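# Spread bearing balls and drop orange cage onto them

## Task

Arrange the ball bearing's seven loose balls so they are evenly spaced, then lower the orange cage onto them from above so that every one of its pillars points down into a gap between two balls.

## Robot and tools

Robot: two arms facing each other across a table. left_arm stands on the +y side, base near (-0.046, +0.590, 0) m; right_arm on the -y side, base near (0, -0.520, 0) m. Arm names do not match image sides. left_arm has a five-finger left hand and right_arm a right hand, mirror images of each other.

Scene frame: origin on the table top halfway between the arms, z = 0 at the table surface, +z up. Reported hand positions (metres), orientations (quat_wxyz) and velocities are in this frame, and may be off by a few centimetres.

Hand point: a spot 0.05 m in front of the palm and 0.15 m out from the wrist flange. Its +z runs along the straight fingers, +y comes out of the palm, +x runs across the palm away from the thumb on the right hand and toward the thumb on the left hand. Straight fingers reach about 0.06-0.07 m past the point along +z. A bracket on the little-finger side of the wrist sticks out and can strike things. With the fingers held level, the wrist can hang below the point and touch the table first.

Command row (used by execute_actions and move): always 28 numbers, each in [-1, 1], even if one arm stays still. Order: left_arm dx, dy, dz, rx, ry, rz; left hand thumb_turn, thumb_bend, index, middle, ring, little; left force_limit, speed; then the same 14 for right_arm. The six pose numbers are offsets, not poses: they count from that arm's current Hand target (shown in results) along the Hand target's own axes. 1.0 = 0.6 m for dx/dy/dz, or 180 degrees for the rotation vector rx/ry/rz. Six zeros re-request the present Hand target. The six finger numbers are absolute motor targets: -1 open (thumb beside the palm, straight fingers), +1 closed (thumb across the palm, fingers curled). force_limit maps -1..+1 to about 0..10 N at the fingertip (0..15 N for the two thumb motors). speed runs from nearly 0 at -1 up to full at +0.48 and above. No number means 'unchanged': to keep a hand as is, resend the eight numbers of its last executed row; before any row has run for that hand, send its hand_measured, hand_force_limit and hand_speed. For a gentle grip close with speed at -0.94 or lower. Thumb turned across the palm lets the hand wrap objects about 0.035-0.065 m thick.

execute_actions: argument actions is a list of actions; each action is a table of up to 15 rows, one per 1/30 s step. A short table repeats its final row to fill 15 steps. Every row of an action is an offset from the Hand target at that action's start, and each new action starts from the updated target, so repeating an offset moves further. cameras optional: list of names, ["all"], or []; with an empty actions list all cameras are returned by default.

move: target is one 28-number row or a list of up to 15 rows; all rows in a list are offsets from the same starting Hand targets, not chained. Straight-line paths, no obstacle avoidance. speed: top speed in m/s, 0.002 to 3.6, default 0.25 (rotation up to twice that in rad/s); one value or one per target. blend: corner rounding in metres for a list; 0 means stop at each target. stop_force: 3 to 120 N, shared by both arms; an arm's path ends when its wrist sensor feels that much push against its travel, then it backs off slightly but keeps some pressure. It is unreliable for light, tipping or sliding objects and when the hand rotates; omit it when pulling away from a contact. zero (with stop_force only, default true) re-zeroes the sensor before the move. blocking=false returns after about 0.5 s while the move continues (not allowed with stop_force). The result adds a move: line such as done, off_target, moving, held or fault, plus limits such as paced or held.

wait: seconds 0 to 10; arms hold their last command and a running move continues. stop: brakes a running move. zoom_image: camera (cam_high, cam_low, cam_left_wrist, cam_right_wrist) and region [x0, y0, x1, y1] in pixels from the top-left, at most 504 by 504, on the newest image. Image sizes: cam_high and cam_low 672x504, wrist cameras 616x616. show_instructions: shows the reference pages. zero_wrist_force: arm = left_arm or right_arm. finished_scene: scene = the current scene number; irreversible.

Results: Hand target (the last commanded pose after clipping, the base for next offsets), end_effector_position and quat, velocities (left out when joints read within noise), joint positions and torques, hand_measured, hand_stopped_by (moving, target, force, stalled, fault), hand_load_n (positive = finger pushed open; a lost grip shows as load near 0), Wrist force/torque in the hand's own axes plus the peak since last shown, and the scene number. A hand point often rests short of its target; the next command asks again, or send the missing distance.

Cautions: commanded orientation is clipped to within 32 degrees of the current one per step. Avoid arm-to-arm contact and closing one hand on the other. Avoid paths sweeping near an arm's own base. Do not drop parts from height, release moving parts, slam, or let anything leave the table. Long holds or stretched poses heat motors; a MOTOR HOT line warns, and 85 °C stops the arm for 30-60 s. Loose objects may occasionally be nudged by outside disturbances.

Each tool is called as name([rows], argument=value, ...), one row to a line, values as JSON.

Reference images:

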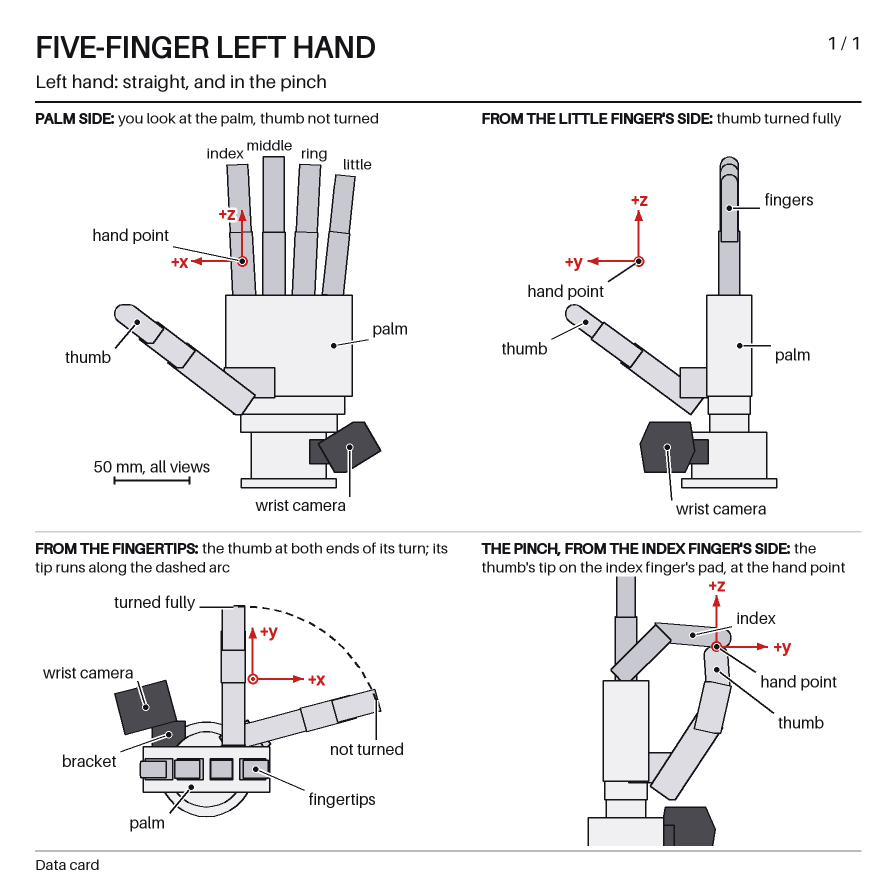

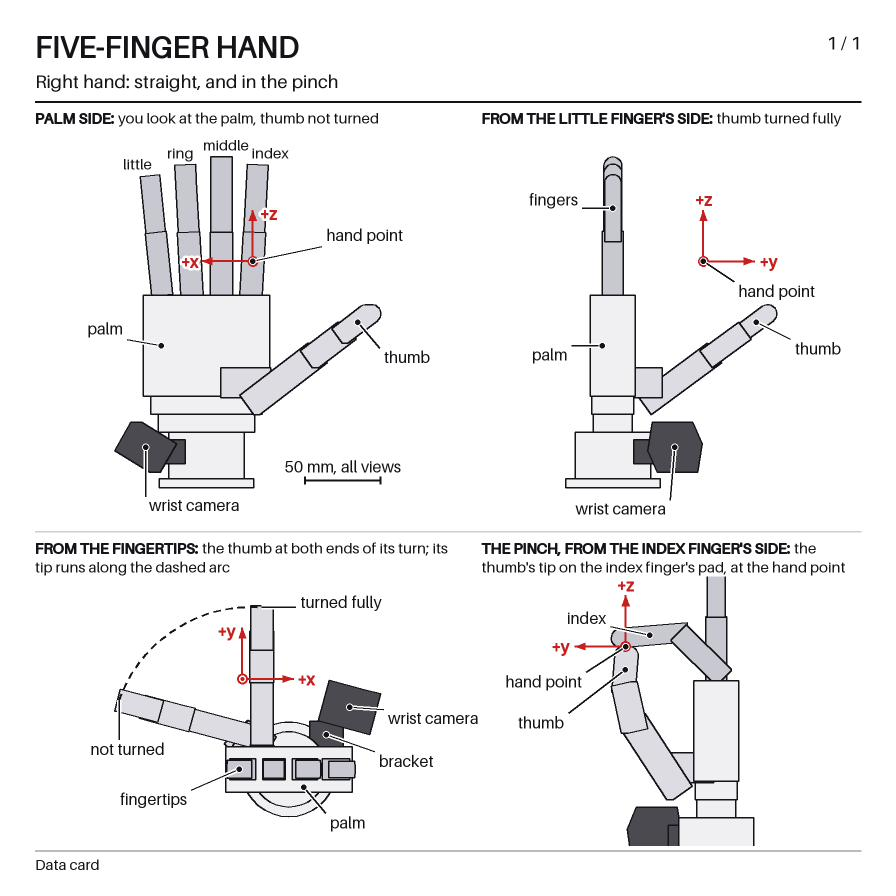

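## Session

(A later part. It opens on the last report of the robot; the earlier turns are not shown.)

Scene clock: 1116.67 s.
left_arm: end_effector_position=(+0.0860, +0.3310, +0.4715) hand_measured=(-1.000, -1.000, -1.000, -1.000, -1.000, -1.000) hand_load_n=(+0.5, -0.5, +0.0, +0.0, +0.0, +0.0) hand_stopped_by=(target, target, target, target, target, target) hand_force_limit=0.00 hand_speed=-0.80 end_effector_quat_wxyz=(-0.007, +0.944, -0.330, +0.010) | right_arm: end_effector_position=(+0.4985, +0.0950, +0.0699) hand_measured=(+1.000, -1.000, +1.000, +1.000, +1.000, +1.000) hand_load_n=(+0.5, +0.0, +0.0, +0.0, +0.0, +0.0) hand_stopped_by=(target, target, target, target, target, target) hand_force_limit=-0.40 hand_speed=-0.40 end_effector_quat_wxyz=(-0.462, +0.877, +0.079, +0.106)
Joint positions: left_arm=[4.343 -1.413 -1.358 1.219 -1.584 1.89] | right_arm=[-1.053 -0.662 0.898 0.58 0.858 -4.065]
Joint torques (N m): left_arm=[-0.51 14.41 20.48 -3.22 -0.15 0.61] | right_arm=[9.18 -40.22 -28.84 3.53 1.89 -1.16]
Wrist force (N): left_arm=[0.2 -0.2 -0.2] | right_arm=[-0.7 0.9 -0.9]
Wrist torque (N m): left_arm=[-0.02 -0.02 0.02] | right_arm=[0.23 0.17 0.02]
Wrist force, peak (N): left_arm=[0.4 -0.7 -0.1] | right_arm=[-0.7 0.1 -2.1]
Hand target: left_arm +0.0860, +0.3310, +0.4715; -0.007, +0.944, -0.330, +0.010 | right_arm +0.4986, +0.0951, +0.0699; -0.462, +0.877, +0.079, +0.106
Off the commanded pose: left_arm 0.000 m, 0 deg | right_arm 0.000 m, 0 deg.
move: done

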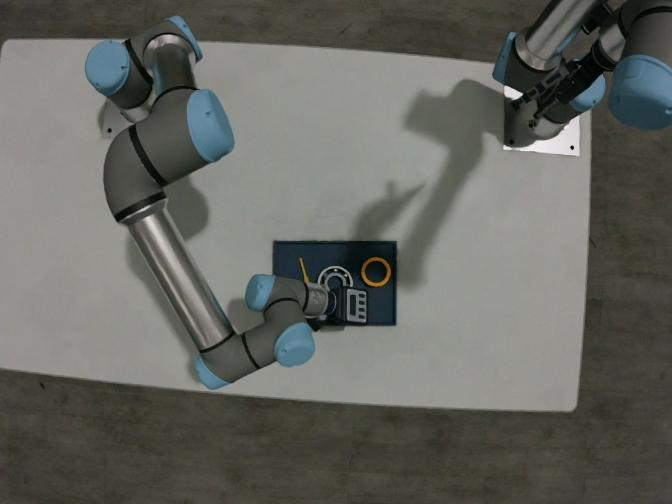

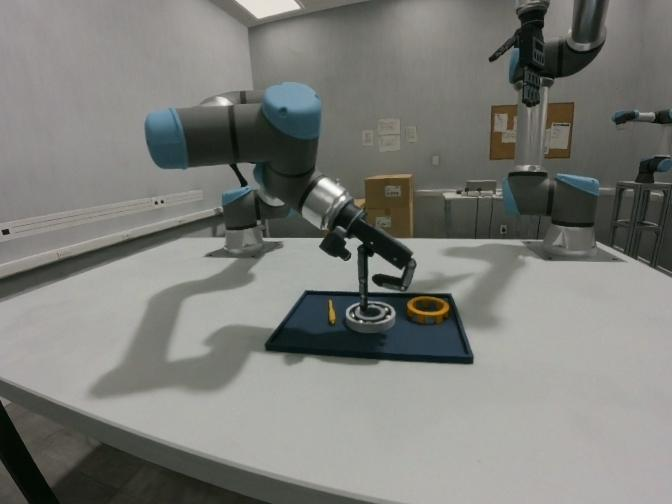

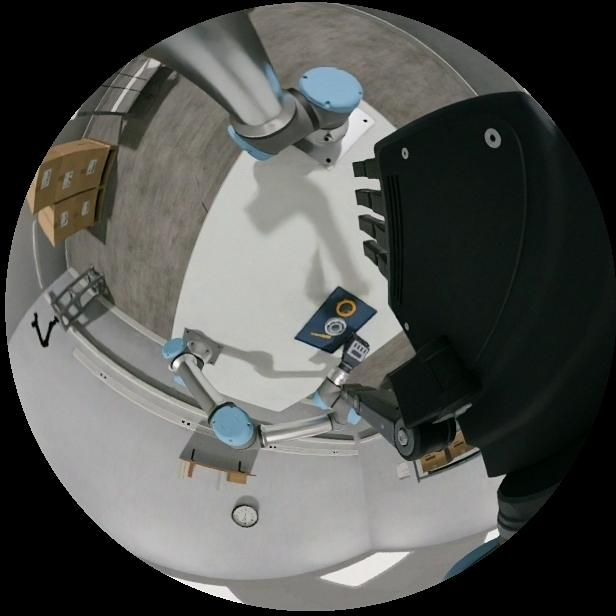

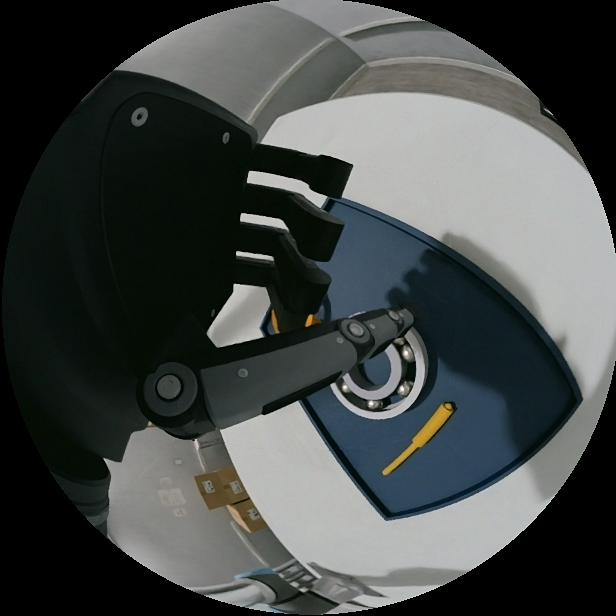

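move(target=[0,0,0,0,0,0,-1,-1,-1,-1,-1,-1,0,-0.8,-0.0022,0.0199,0.0217,0,0,0,1,-1,1,1,1,1,-0.4,-0.4], speed=0.03, stop_force=4, cameras=["cam_low","cam_right_wrist"])

zoom_image(camera="cam_low", region=[336, 290, 404, 344])

zoom_image(camera="cam_right_wrist", region=[320, 280, 450, 410])

Scene clock: 1152.90 s.
left_arm: end_effector_position=(+0.0860, +0.3310, +0.4715) hand_measured=(-1.000, -1.000, -1.000, -1.000, -1.000, -1.000) hand_load_n=(+0.0, +0.0, +0.0, +0.0, +0.0, +0.0) hand_stopped_by=(target, target, target, target, target, target) hand_force_limit=0.00 hand_speed=-0.80 end_effector_quat_wxyz=(-0.007, +0.944, -0.330, +0.010) | right_arm: end_effector_position=(+0.5016, +0.0991, +0.0529) hand_measured=(+1.000, -1.000, +1.000, +1.000, +1.000, +1.000) hand_load_n=(+0.0, +0.0, +0.0, +0.0, +0.0, +0.0) hand_stopped_by=(target, target, target, target, target, target) hand_force_limit=-0.40 hand_speed=-0.40 end_effector_quat_wxyz=(-0.462, +0.877, +0.079, +0.106)
Joint positions: left_arm=[4.343 -1.413 -1.358 1.219 -1.584 1.89] | right_arm=[-1.05 -0.635 0.891 0.558 0.86 -4.063]
Joint torques (N m): left_arm=[-0.22 14.93 21.07 -3.14 -0.29 0.57] | right_arm=[9 -39.67 -30.73 -1.53 1.74 1.29]
Wrist force (N): left_arm=[0.2 -0.2 -0.2] | right_arm=[-0.8 0.6 -1.3]
Wrist torque (N m): left_arm=[-0.02 -0.03 0.01] | right_arm=[0.20 0.20 0.01]
Wrist force, peak (N): left_arm=[0.4 -0.4 -0.1] | right_arm=[-0.6 0.8 -1.4]
Hand target: left_arm +0.0860, +0.3310, +0.4715; -0.007, +0.944, -0.330, +0.010 | right_arm +0.5016, +0.0991, +0.0529; -0.462, +0.877, +0.079, +0.106
Off the commanded pose: left_arm 0.000 m, 0 deg | right_arm 0.000 m, 0 deg.
move: done
Images, in order (width x height): cam_low 672x504, cam_right_wrist 616x616.

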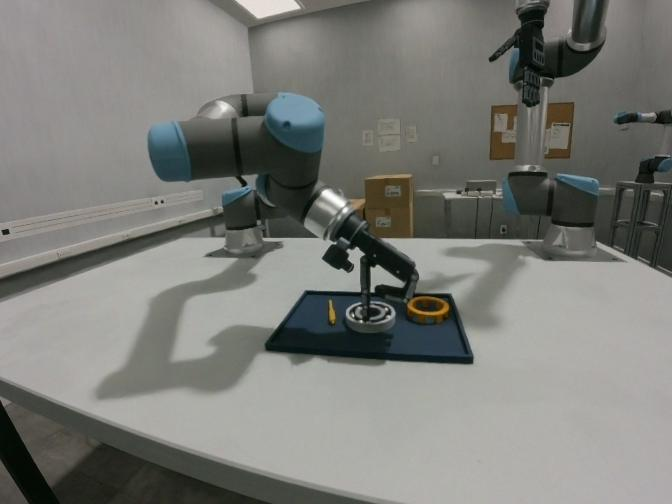

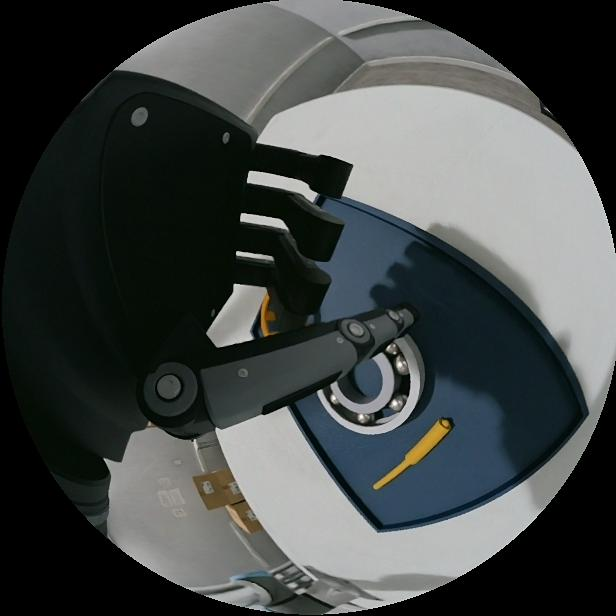

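Scaled by 7.412 from the camera's 672x504 image, which has a finer 960x720 frame.

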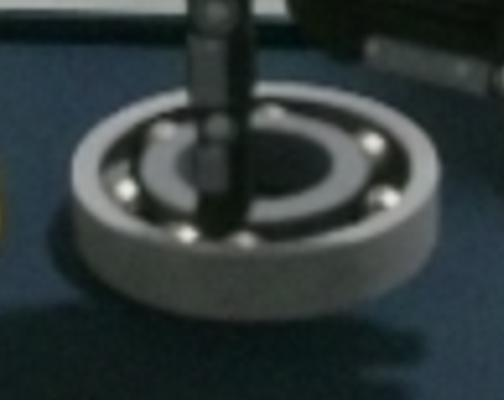

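Scaled by 3.877 from the camera's 616x616 image, which has a finer 880x880 frame.

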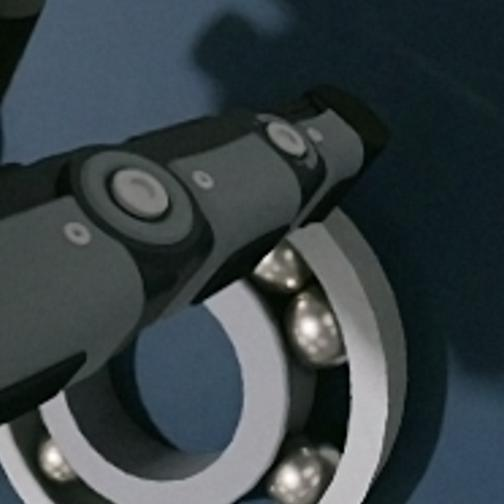

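move(target=[0,0,0,0,0,0,-1,-1,-1,-1,-1,-1,0,-0.8,-0.00258,0.0079,0.0055,0,0,0,1,-1,1,1,1,1,-0.4,-0.4], speed=0.015, stop_force=3, cameras=["cam_low","cam_right_wrist"])

zoom_image(camera="cam_low", region=[346, 300, 394, 338])

zoom_image(camera="cam_right_wrist", region=[340, 280, 450, 390])

Scene clock: 1177.93 s.
left_arm: end_effector_position=(+0.0860, +0.3310, +0.4715) hand_measured=(-1.000, -1.000, -1.000, -1.000, -1.000, -1.000) hand_load_n=(+0.0, +0.0, +0.0, +0.0, +0.0, +0.0) hand_stopped_by=(target, target, target, target, target, target) hand_force_limit=0.00 hand_speed=-0.80 end_effector_quat_wxyz=(-0.007, +0.944, -0.330, +0.010) | right_arm: end_effector_position=(+0.5016, +0.0991, +0.0469) hand_measured=(+1.000, -1.000, +1.000, +1.000, +1.000, +1.000) hand_load_n=(+0.0, +0.0, +0.0, +0.0, +0.0, +0.0) hand_stopped_by=(target, target, target, target, target, target) hand_force_limit=-0.40 hand_speed=-0.40 end_effector_quat_wxyz=(-0.462, +0.877, +0.079, +0.106)
Joint positions: left_arm=[4.343 -1.413 -1.358 1.219 -1.584 1.89] | right_arm=[-1.05 -0.63 0.898 0.546 0.86 -4.063]
Joint torques (N m): left_arm=[-0.47 15.24 20.73 -3.17 -0.22 0.57] | right_arm=[8.58 -39.23 -2.55 -1.31 2.06 0.29]
Wrist force (N): left_arm=[0.0 -0.3 -0.2] | right_arm=[-0.7 0.5 -0.9]
Wrist torque (N m): left_arm=[-0.03 -0.01 0.01] | right_arm=[0.16 0.17 0.00]
Wrist force, peak (N): left_arm=[0.4 -0.4 -0.2] | right_arm=[-0.9 0.7 -1.4]
Hand target: left_arm +0.0860, +0.3310, +0.4715; -0.007, +0.944, -0.330, +0.010 | right_arm +0.5016, +0.0991, +0.0469; -0.462, +0.877, +0.079, +0.106
Off the commanded pose: left_arm 0.000 m, 0 deg | right_arm 0.000 m, 0 deg.
move: done
Images, in order (width x height): cam_low 672x504, cam_right_wrist 616x616.

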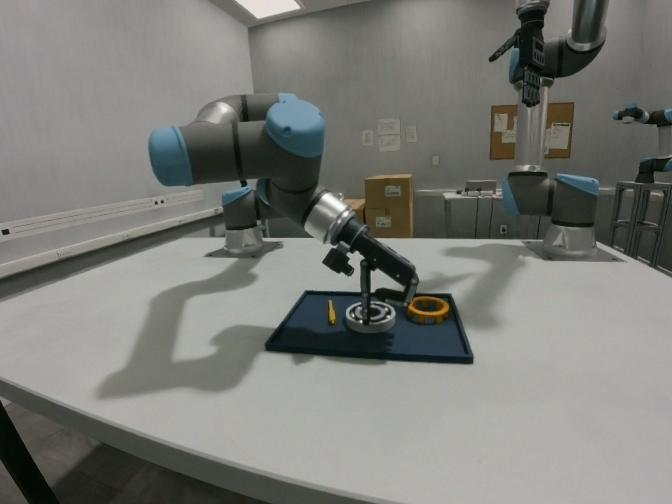

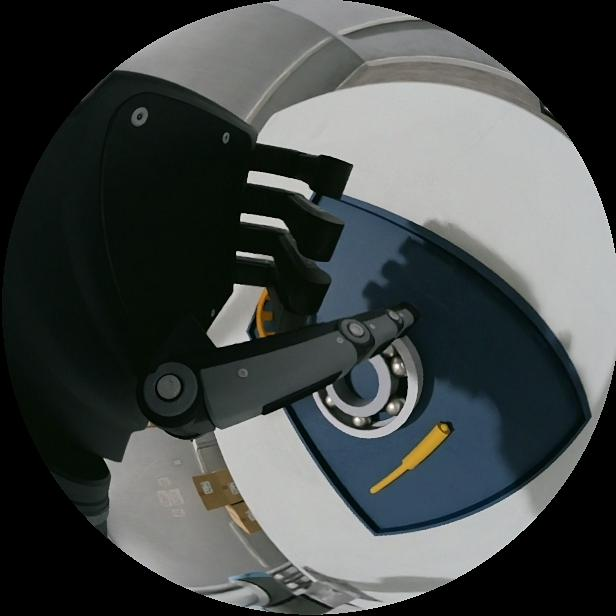

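Scaled by 10.500 from the camera's 672x504 image, which has a finer 960x720 frame.

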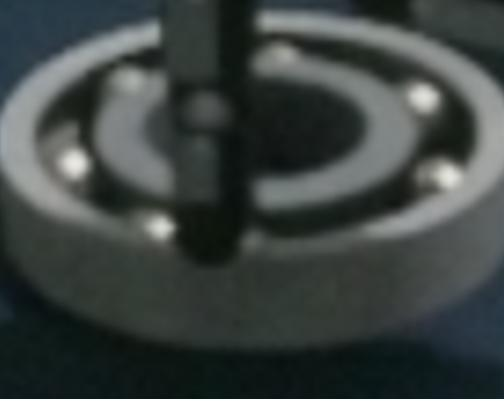

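Scaled by 4.582 from the camera's 616x616 image, which has a finer 880x880 frame.

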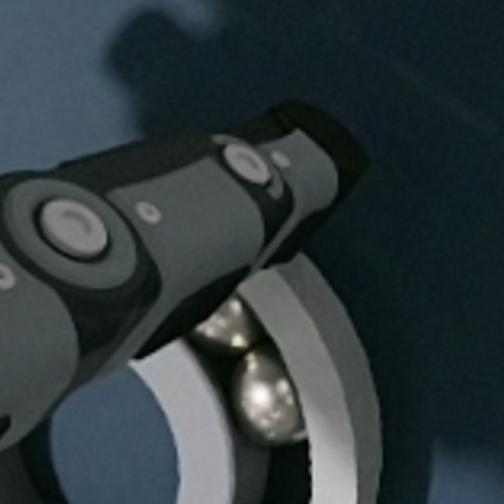

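move([
  [0,0,0,0,0,0,-1,-1,-1,-1,-1,-1,0,-0.8,0.00258,-0.0079,-0.0055,0,0,0,1,-1,1,1,1,1,-0.4,-0.4],
  [0,0,0,0,0,0,-1,-1,-1,-1,-1,-1,0,-0.8,-0.0216,-0.0138,-0.0083,0,0,0,1,-1,1,1,1,1,-0.4,-0.4],
], speed=0.03, cameras=["cam_low","cam_right_wrist"])

zoom_image(camera="cam_low", region=[346, 300, 394, 338])

zoom_image(camera="cam_right_wrist", region=[340, 270, 450, 380])

Scene clock: 1189.30 s.
left_arm: end_effector_position=(+0.0860, +0.3310, +0.4715) hand_measured=(-1.000, -1.000, -1.000, -1.000, -1.000, -1.000) hand_load_n=(+0.0, +0.0, +0.0, +0.0, +0.0, +0.0) hand_stopped_by=(target, target, target, target, target, target) hand_force_limit=0.00 hand_speed=-0.80 end_effector_quat_wxyz=(-0.007, +0.944, -0.330, +0.010) | right_arm: end_effector_position=(+0.4866, +0.0991, +0.0529) hand_measured=(+1.000, -1.000, +1.000, +1.000, +1.000, +1.000) hand_load_n=(+0.0, +0.0, +0.0, +0.0, +0.0, +0.0) hand_stopped_by=(target, target, target, target, target, target) hand_force_limit=-0.40 hand_speed=-0.40 end_effector_quat_wxyz=(-0.462, +0.877, +0.079, +0.106)
Joint positions: left_arm=[4.343 -1.413 -1.358 1.219 -1.584 1.89] | right_arm=[-1.038 -0.668 0.954 0.522 0.868 -4.051]
Joint torques (N m): left_arm=[0 15.28 20.77 -3.24 -0.29 0.67] | right_arm=[9.32 -58.94 -3.06 -1.19 1.84 1.37]
Wrist force (N): left_arm=[-0.1 -0.1 -0.1] | right_arm=[-0.6 0.8 -0.9]
Wrist torque (N m): left_arm=[-0.01 0.01 0.00] | right_arm=[0.21 0.18 0.03]
Wrist force, peak (N): left_arm=[0.5 -0.4 -0.1] | right_arm=[-0.8 0.7 -1.7]
Hand target: left_arm +0.0860, +0.3310, +0.4715; -0.007, +0.944, -0.330, +0.010 | right_arm +0.4865, +0.0991, +0.0529; -0.462, +0.877, +0.079, +0.106
Off the commanded pose: left_arm 0.000 m, 0 deg | right_arm 0.000 m, 0 deg.
move: done
Images, in order (width x height): cam_low 672x504, cam_right_wrist 616x616.

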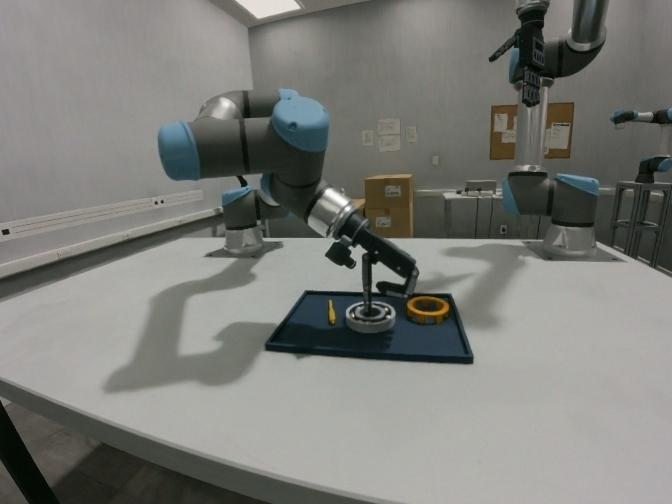

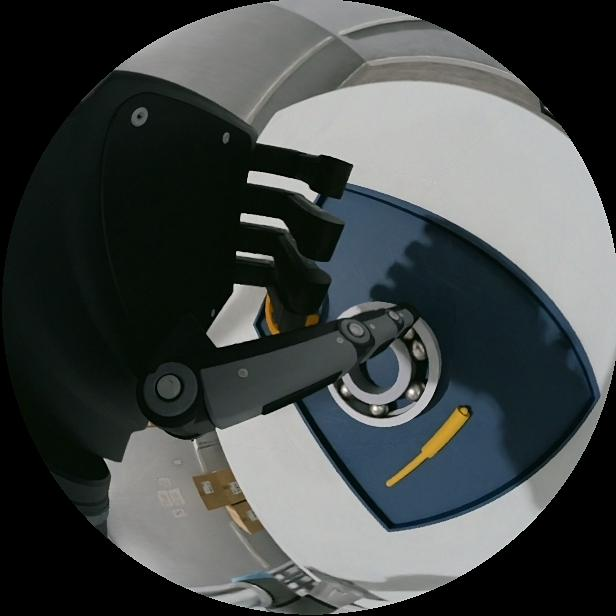

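Scaled by 10.500 from the camera's 672x504 image, which has a finer 960x720 frame.

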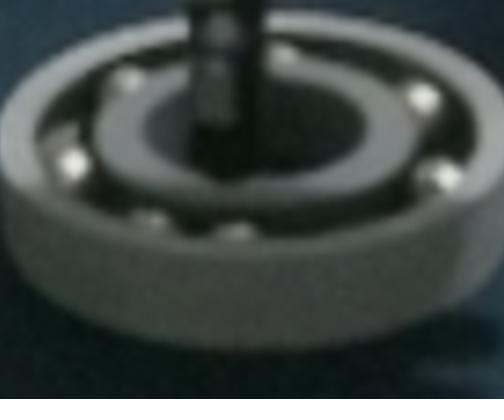

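Scaled by 4.582 from the camera's 616x616 image, which has a finer 880x880 frame.

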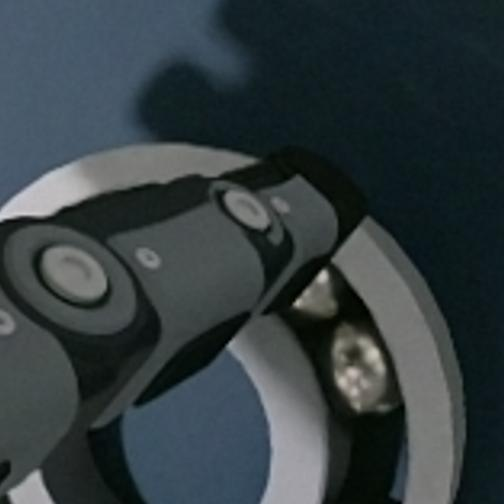

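move(target=[0,0,0,0,0,0,-1,-1,-1,-1,-1,-1,0,-0.8,-0.0028,0.0103,0.0021,0,0,0,1,-1,1,1,1,1,-0.4,-0.4], speed=0.015, stop_force=3, cameras=["cam_low","cam_right_wrist"])

zoom_image(camera="cam_low", region=[346, 300, 394, 338])

zoom_image(camera="cam_right_wrist", region=[340, 270, 450, 380])

Scene clock: 1199.40 s.
left_arm: end_effector_position=(+0.0860, +0.3310, +0.4715) hand_measured=(-1.000, -1.000, -1.000, -1.000, -1.000, -1.000) hand_load_n=(+0.0, +0.0, +0.0, +0.0, +0.0, +0.0) hand_stopped_by=(target, target, target, target, target, target) hand_force_limit=0.00 hand_speed=-0.80 end_effector_quat_wxyz=(-0.007, +0.944, -0.330, +0.010) | right_arm: end_effector_position=(+0.4865, +0.0966, +0.0469) hand_measured=(+1.000, -1.000, +1.000, +1.000, +1.000, +1.000) hand_load_n=(+0.0, +0.0, +0.0, +0.0, +0.0, +0.0) hand_stopped_by=(target, target, target, target, target, target) hand_force_limit=-0.40 hand_speed=-0.40 end_effector_quat_wxyz=(-0.462, +0.877, +0.079, +0.106)
Joint positions: left_arm=[4.343 -1.413 -1.358 1.219 -1.584 1.89] | right_arm=[-1.041 -0.668 0.969 0.508 0.866 -4.054]
Joint torques (N m): left_arm=[-0.02 15.11 20.49 -3.21 -0.27 0.55] | right_arm=[-10.09 -37.27 -3.86 -1.27 -3.41 -1.62]
Wrist force (N): left_arm=[0.1 -0.2 -0.2] | right_arm=[-0.5 0.8 -1.0]
Wrist torque (N m): left_arm=[-0.02 -0.02 0.01] | right_arm=[0.21 0.16 0.21]
Wrist force, peak (N): left_arm=[0.1 -0.6 -0.4] | right_arm=[-0.7 1.0 -1.4]
Hand target: left_arm +0.0860, +0.3310, +0.4715; -0.007, +0.944, -0.330, +0.010 | right_arm +0.4865, +0.0966, +0.0469; -0.462, +0.877, +0.079, +0.106
Off the commanded pose: left_arm 0.000 m, 0 deg | right_arm 0.000 m, 0 deg.
move: done
Images, in order (width x height): cam_low 672x504, cam_right_wrist 616x616.

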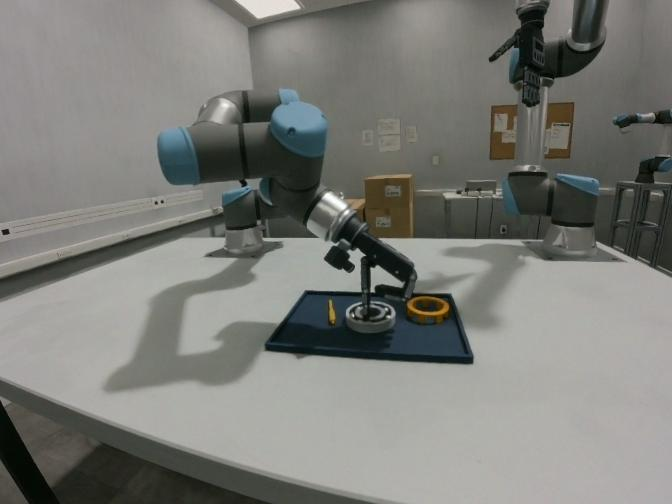

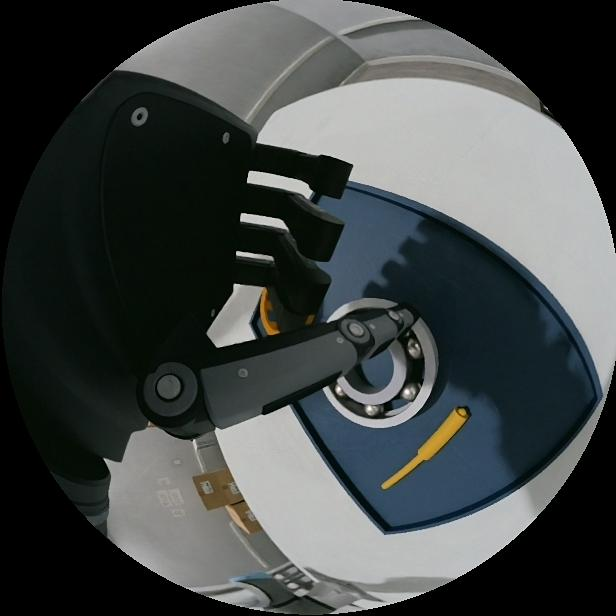

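Scaled by 10.500 from the camera's 672x504 image, which has a finer 960x720 frame.

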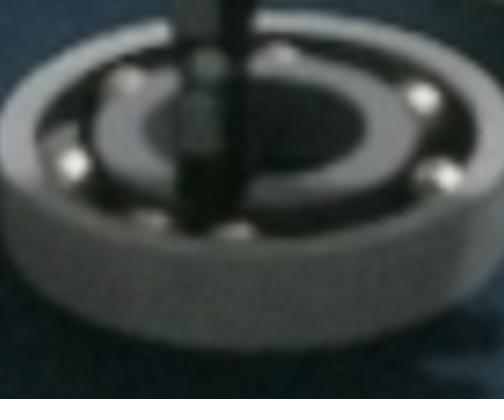

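Scaled by 4.582 from the camera's 616x616 image, which has a finer 880x880 frame.

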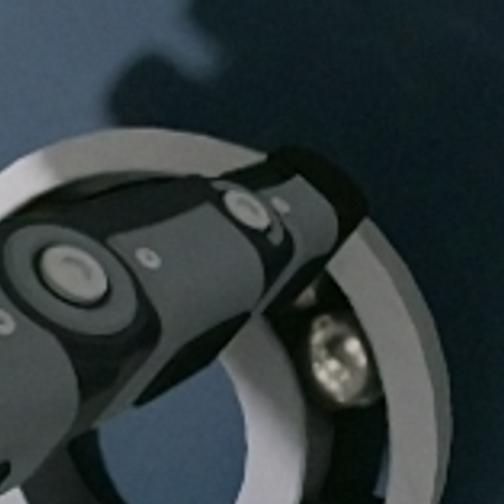

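move(target=[0,0,0,0,0,0,-1,-1,-1,-1,-1,-1,0,-0.8,-0.0030,0.0092,0.0064,0,0,0,1,-1,1,1,1,1,-0.4,-0.4], speed=0.008, stop_force=3, cameras=["cam_low","cam_right_wrist"])

zoom_image(camera="cam_low", region=[346, 300, 394, 338])

zoom_image(camera="cam_right_wrist", region=[340, 270, 450, 380])

Scene clock: 1205.03 s.
left_arm: end_effector_position=(+0.0860, +0.3310, +0.4715) hand_measured=(-1.000, -1.000, -1.000, -1.000, -1.000, -1.000) hand_load_n=(+0.0, +0.0, +0.0, +0.0, +0.0, +0.0) hand_stopped_by=(target, target, target, target, target, target) hand_force_limit=0.00 hand_speed=-0.80 end_effector_quat_wxyz=(-0.007, +0.944, -0.330, +0.010) | right_arm: end_effector_position=(+0.4865, +0.0966, +0.0399) hand_measured=(+1.000, -1.000, +1.000, +1.000, +1.000, +1.000) hand_load_n=(+0.0, +0.0, +0.0, +0.0, +0.0, +0.0) hand_stopped_by=(target, target, target, target, target, target) hand_force_limit=-0.40 hand_speed=-0.40 end_effector_quat_wxyz=(-0.462, +0.877, +0.079, +0.106)
Joint positions: left_arm=[4.343 -1.413 -1.358 1.219 -1.584 1.89] | right_arm=[-1.041 -0.662 0.976 0.494 0.866 -4.054]
Joint torques (N m): left_arm=[-1.28 15.34 20.31 -3.11 -0.24 0.52] | right_arm=[-9.24 -37.57 -3.13 -1.49 -3.06 -0.74]
Wrist force (N): left_arm=[0.1 -0.4 -0.2] | right_arm=[-0.3 0.5 -1.1]
Wrist torque (N m): left_arm=[-0.04 -0.03 0.02] | right_arm=[0.16 0.14 0.22]
Wrist force, peak (N): left_arm=[0.3 -0.6 -0.1] | right_arm=[-0.9 1.0 -1.6]
Hand target: left_arm +0.0860, +0.3310, +0.4715; -0.007, +0.944, -0.330, +0.010 | right_arm +0.4865, +0.0966, +0.0399; -0.462, +0.877, +0.079, +0.106
Off the commanded pose: left_arm 0.000 m, 0 deg | right_arm 0.000 m, 0 deg.
move: done
Images, in order (width x height): cam_low 672x504, cam_right_wrist 616x616.

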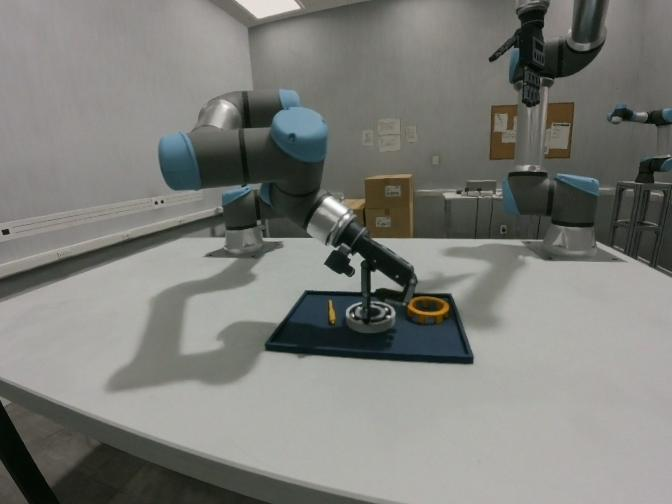

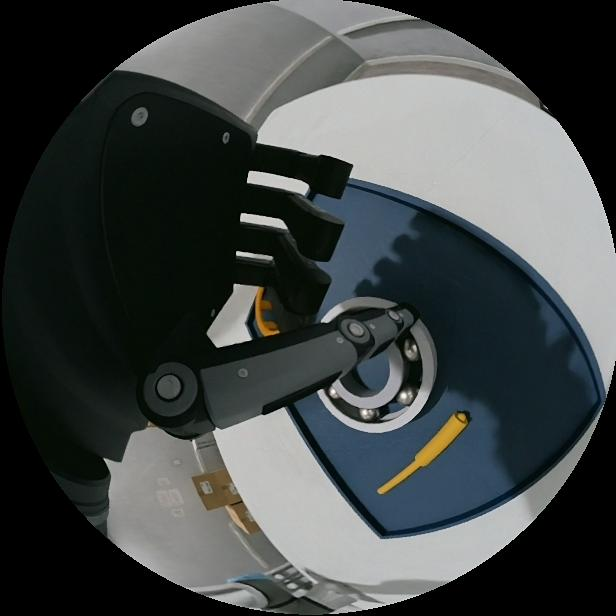

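Scaled by 10.500 from the camera's 672x504 image, which has a finer 960x720 frame.

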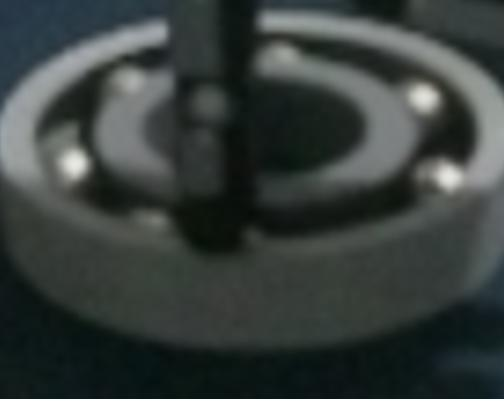

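Scaled by 4.582 from the camera's 616x616 image, which has a finer 880x880 frame.

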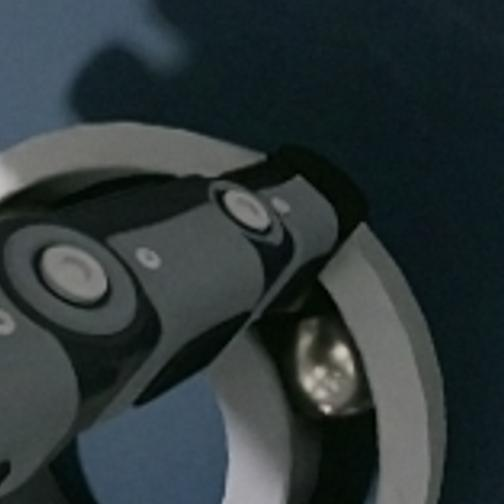

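move(target=[0,0,0,0,0,0,-1,-1,-1,-1,-1,-1,0,-0.8,-0.01157,-0.00712,-0.00426,0,0,0,1,-1,1,1,1,1,-0.4,-0.4], speed=0.02, cameras=["cam_low","cam_right_wrist"])

zoom_image(camera="cam_low", region=[346, 300, 394, 338])

zoom_image(camera="cam_right_wrist", region=[340, 270, 450, 380])

Scene clock: 1216.93 s.
left_arm: end_effector_position=(+0.0860, +0.3310, +0.4715) hand_measured=(-1.000, -1.000, -1.000, -1.000, -1.000, -1.000) hand_load_n=(+0.0, +0.0, -0.5, +0.0, +0.0, +0.0) hand_stopped_by=(target, target, target, target, target, target) hand_force_limit=0.00 hand_speed=-0.80 end_effector_quat_wxyz=(-0.007, +0.944, -0.330, +0.010) | right_arm: end_effector_position=(+0.4786, +0.0966, +0.0429) hand_measured=(+1.000, -1.000, +1.000, +1.000, +1.000, +1.000) hand_load_n=(+0.0, +0.0, +0.0, +0.0, +0.0, +0.0) hand_stopped_by=(target, target, target, target, target, target) hand_force_limit=-0.40 hand_speed=-0.40 end_effector_quat_wxyz=(-0.462, +0.877, +0.079, +0.106)
Joint positions: left_arm=[4.343 -1.413 -1.358 1.219 -1.584 1.89] | right_arm=[-1.034 -0.681 1.004 0.482 0.871 -4.048]
Joint torques (N m): left_arm=[-0.26 16.1 20.95 -3.15 -0.27 0.66] | right_arm=[7.39 -58.56 -4.6 -1.47 1.91 1.51]
Wrist force (N): left_arm=[0.0 -0.2 -0.1] | right_arm=[-0.8 0.7 -1.1]
Wrist torque (N m): left_arm=[-0.02 0.00 0.01] | right_arm=[0.20 0.21 0.02]
Wrist force, peak (N): left_arm=[0.0 -0.7 -0.2] | right_arm=[-1.3 0.6 -1.5]
Hand target: left_arm +0.0860, +0.3310, +0.4715; -0.007, +0.944, -0.330, +0.010 | right_arm +0.4785, +0.0966, +0.0429; -0.462, +0.877, +0.079, +0.106
Off the commanded pose: left_arm 0.000 m, 0 deg | right_arm 0.000 m, 0 deg.
move: done
Images, in order (width x height): cam_low 672x504, cam_right_wrist 616x616.

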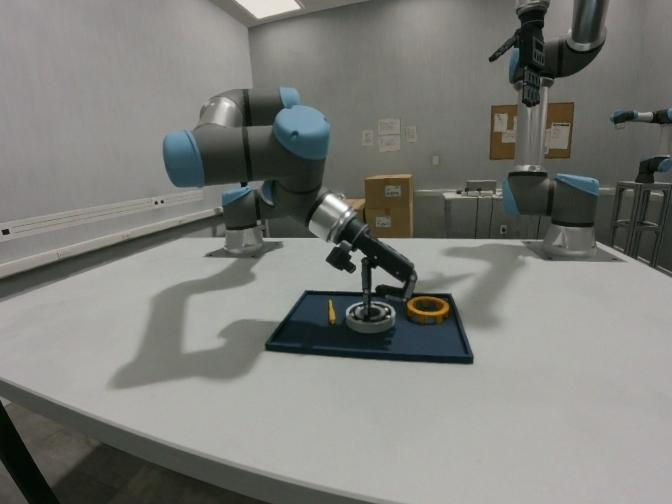

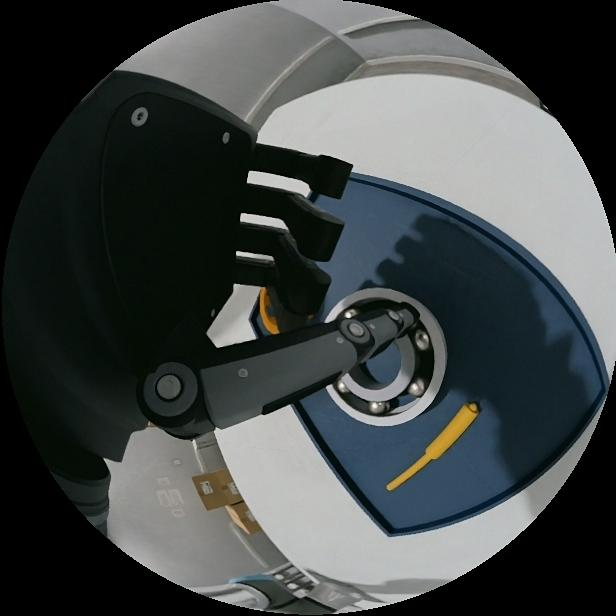

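Scaled by 10.500 from the camera's 672x504 image, which has a finer 960x720 frame.

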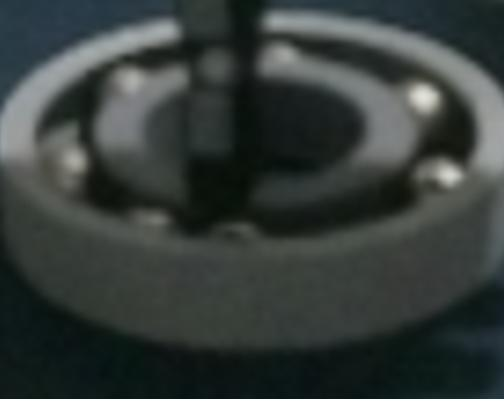

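Scaled by 4.582 from the camera's 616x616 image, which has a finer 880x880 frame.

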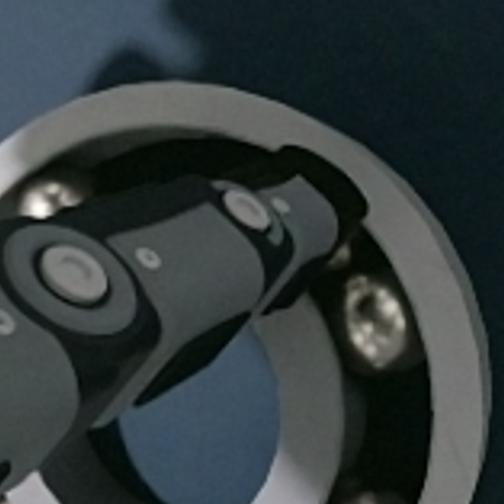

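move(target=[0,0,0,0,0,0,-1,-1,-1,-1,-1,-1,0,-0.8,-0.0039,0.0119,0.0083,0,0,0,1,-1,1,1,1,1,-0.4,-0.4], speed=0.008, stop_force=3, cameras=["cam_low","cam_right_wrist"])

zoom_image(camera="cam_low", region=[346, 300, 394, 338])

zoom_image(camera="cam_right_wrist", region=[340, 270, 450, 380])

Scene clock: 1225.83 s.
left_arm: end_effector_position=(+0.0860, +0.3310, +0.4715) hand_measured=(-1.000, -1.000, -1.000, -1.000, -1.000, -1.000) hand_load_n=(+0.0, +0.0, +0.0, +0.0, +0.0, +0.0) hand_stopped_by=(target, target, target, target, target, target) hand_force_limit=0.00 hand_speed=-0.80 end_effector_quat_wxyz=(-0.007, +0.944, -0.330, +0.010) | right_arm: end_effector_position=(+0.4785, +0.0966, +0.0377) hand_measured=(+1.000, -1.000, +1.000, +1.000, +1.000, +1.000) hand_load_n=(+0.0, +0.0, +0.0, +0.0, +0.0, +0.0) hand_stopped_by=(target, target, target, target, target, target) hand_force_limit=-0.40 hand_speed=-0.40 end_effector_quat_wxyz=(-0.462, +0.877, +0.079, +0.106)
Joint positions: left_arm=[4.343 -1.413 -1.358 1.219 -1.584 1.89] | right_arm=[-1.034 -0.677 1.01 0.472 0.871 -4.048]
Joint torques (N m): left_arm=[-0.36 16.53 21.12 -3.2 -0.25 0.55] | right_arm=[4.71 -57.16 -28.81 2.96 1.87 1.14]
Wrist force (N): left_arm=[0.2 -0.3 -0.2] | right_arm=[-1.1 -2.2 -3.6]
Wrist torque (N m): left_arm=[-0.04 -0.04 0.02] | right_arm=[0.00 0.27 -0.02]
Wrist force, peak (N): left_arm=[0.1 -0.5 -0.5] | right_arm=[-0.8 -4.4 -5.3]
Hand target: left_arm +0.0860, +0.3310, +0.4715; -0.007, +0.944, -0.330, +0.010 | right_arm +0.4785, +0.0966, +0.0377; -0.462, +0.877, +0.079, +0.106 (not the last commanded pose)
Off the commanded pose: left_arm 0.000 m, 0 deg | right_arm 0.004 m, 0 deg.
move: contact (right_arm)
Images, in order (width x height): cam_low 672x504, cam_right_wrist 616x616.

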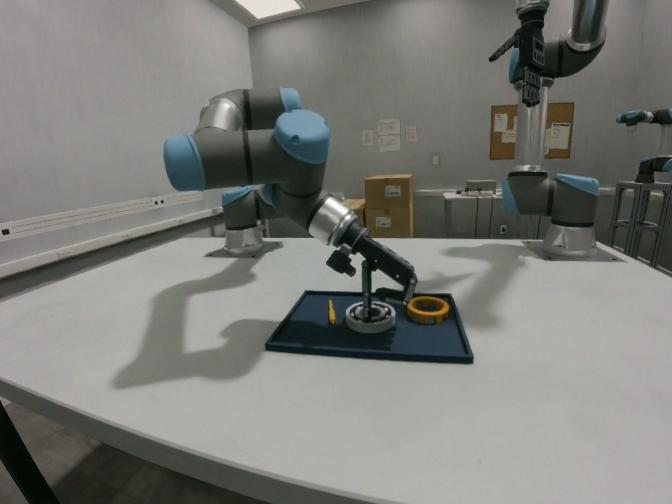

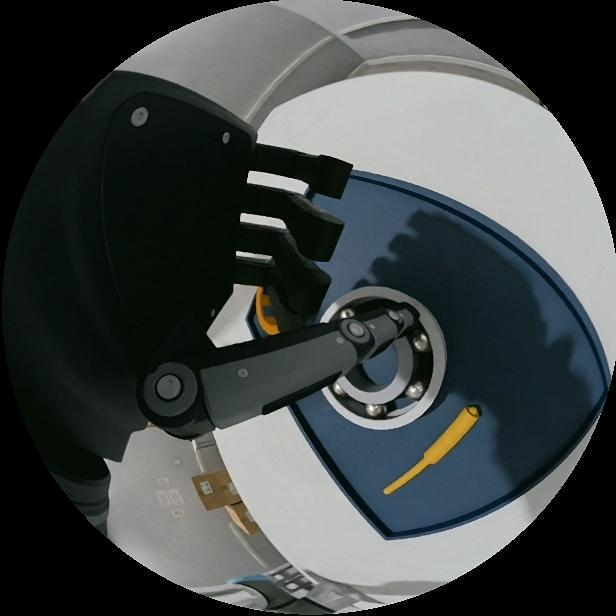

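Scaled by 10.500 from the camera's 672x504 image, which has a finer 960x720 frame.

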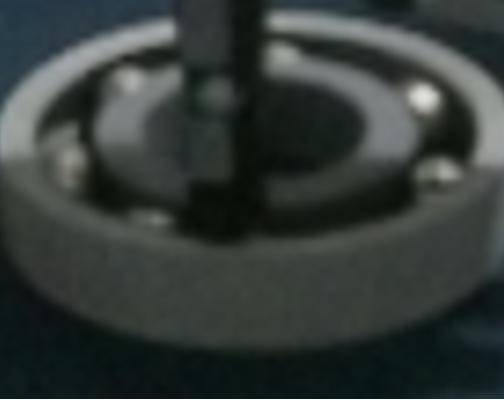

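Scaled by 4.582 from the camera's 616x616 image, which has a finer 880x880 frame.

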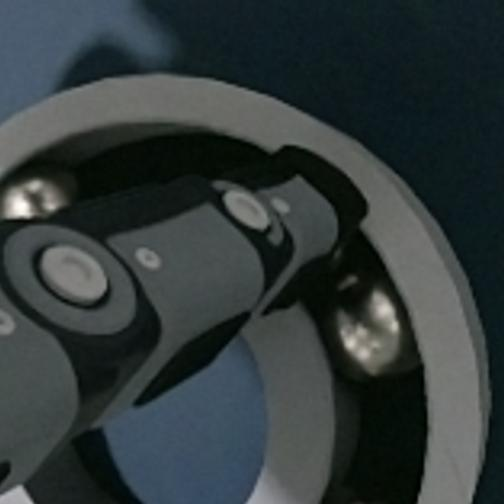

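move(target=[0,0,0,0,0,0,-1,-1,-1,-1,-1,-1,0,-0.8,-0.0003,-0.0077,0.0109,0,0,0,1,-1,1,1,1,1,-0.4,-0.4], speed=0.015, stop_force=10, cameras=["cam_low","cam_right_wrist"])

zoom_image(camera="cam_low", region=[346, 300, 394, 338])

zoom_image(camera="cam_right_wrist", region=[340, 270, 450, 380])

Scene clock: 1235.70 s.
left_arm: end_effector_position=(+0.0860, +0.3310, +0.4715) hand_measured=(-1.000, -1.000, -1.000, -1.000, -1.000, -1.000) hand_load_n=(+0.0, +0.0, +0.0, +0.0, +0.0, +0.0) hand_stopped_by=(target, target, target, target, target, target) hand_force_limit=0.00 hand_speed=-0.80 end_effector_quat_wxyz=(-0.007, +0.944, -0.330, +0.010) | right_arm: end_effector_position=(+0.4780, +0.1046, +0.0377) hand_measured=(+1.000, -1.000, +1.000, +1.000, +1.000, +1.000) hand_load_n=(+0.0, +0.0, +0.0, +0.5, +0.0, +0.0) hand_stopped_by=(target, target, target, target, target, target) hand_force_limit=-0.40 hand_speed=-0.40 end_effector_quat_wxyz=(-0.462, +0.877, +0.079, +0.106)
Joint positions: left_arm=[4.343 -1.413 -1.358 1.219 -1.584 1.89] | right_arm=[-1.023 -0.664 0.985 0.478 0.878 -4.038]
Joint torques (N m): left_arm=[-0.3 16.31 20.83 -3.18 -0.27 0.66] | right_arm=[8.96 -37.19 -30.12 3.29 1.85 1.47]
Wrist force (N): left_arm=[0.1 -0.1 -0.1] | right_arm=[-0.5 0.6 -1.8]
Wrist torque (N m): left_arm=[-0.01 -0.02 0.01] | right_arm=[0.21 0.18 0.04]
Wrist force, peak (N): left_arm=[0.4 -0.6 0.1] | right_arm=[-1.1 -2.1 -3.8]
Hand target: left_arm +0.0860, +0.3310, +0.4715; -0.007, +0.944, -0.330, +0.010 | right_arm +0.4780, +0.1046, +0.0377; -0.462, +0.877, +0.079, +0.106
Off the commanded pose: left_arm 0.000 m, 0 deg | right_arm 0.000 m, 0 deg.
move: done
Images, in order (width x height): cam_low 672x504, cam_right_wrist 616x616.

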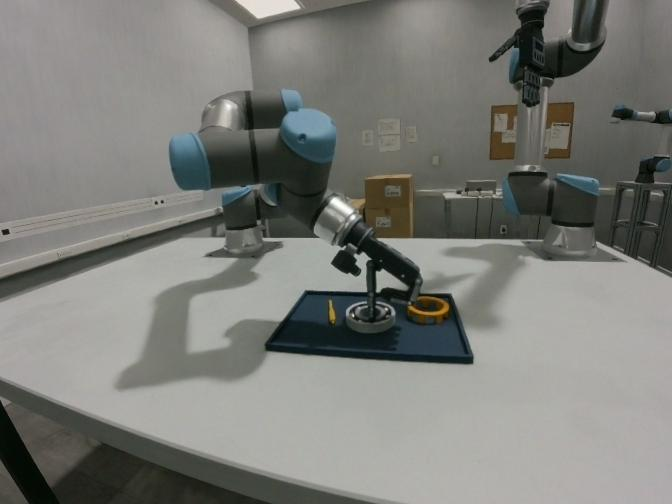

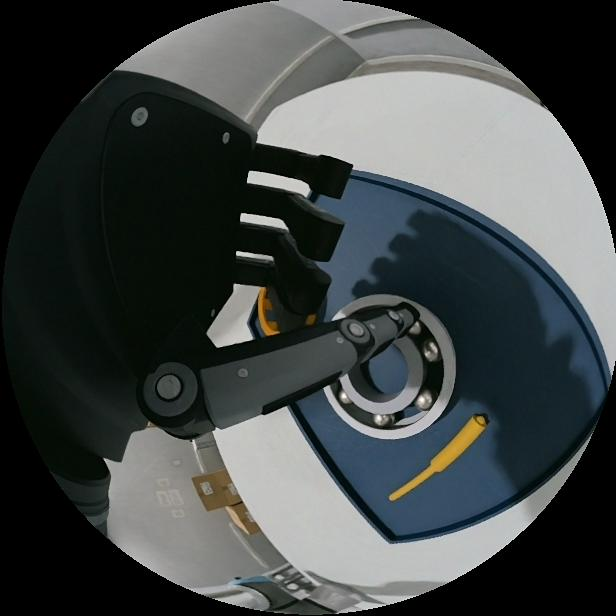

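Scaled by 10.500 from the camera's 672x504 image, which has a finer 960x720 frame.

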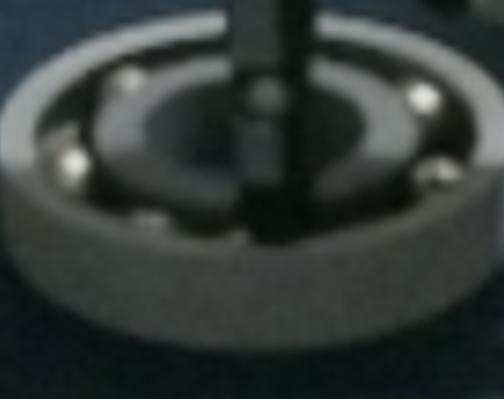

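Scaled by 4.582 from the camera's 616x616 image, which has a finer 880x880 frame.

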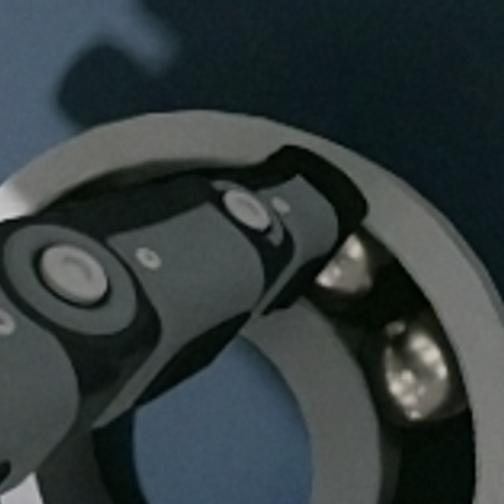

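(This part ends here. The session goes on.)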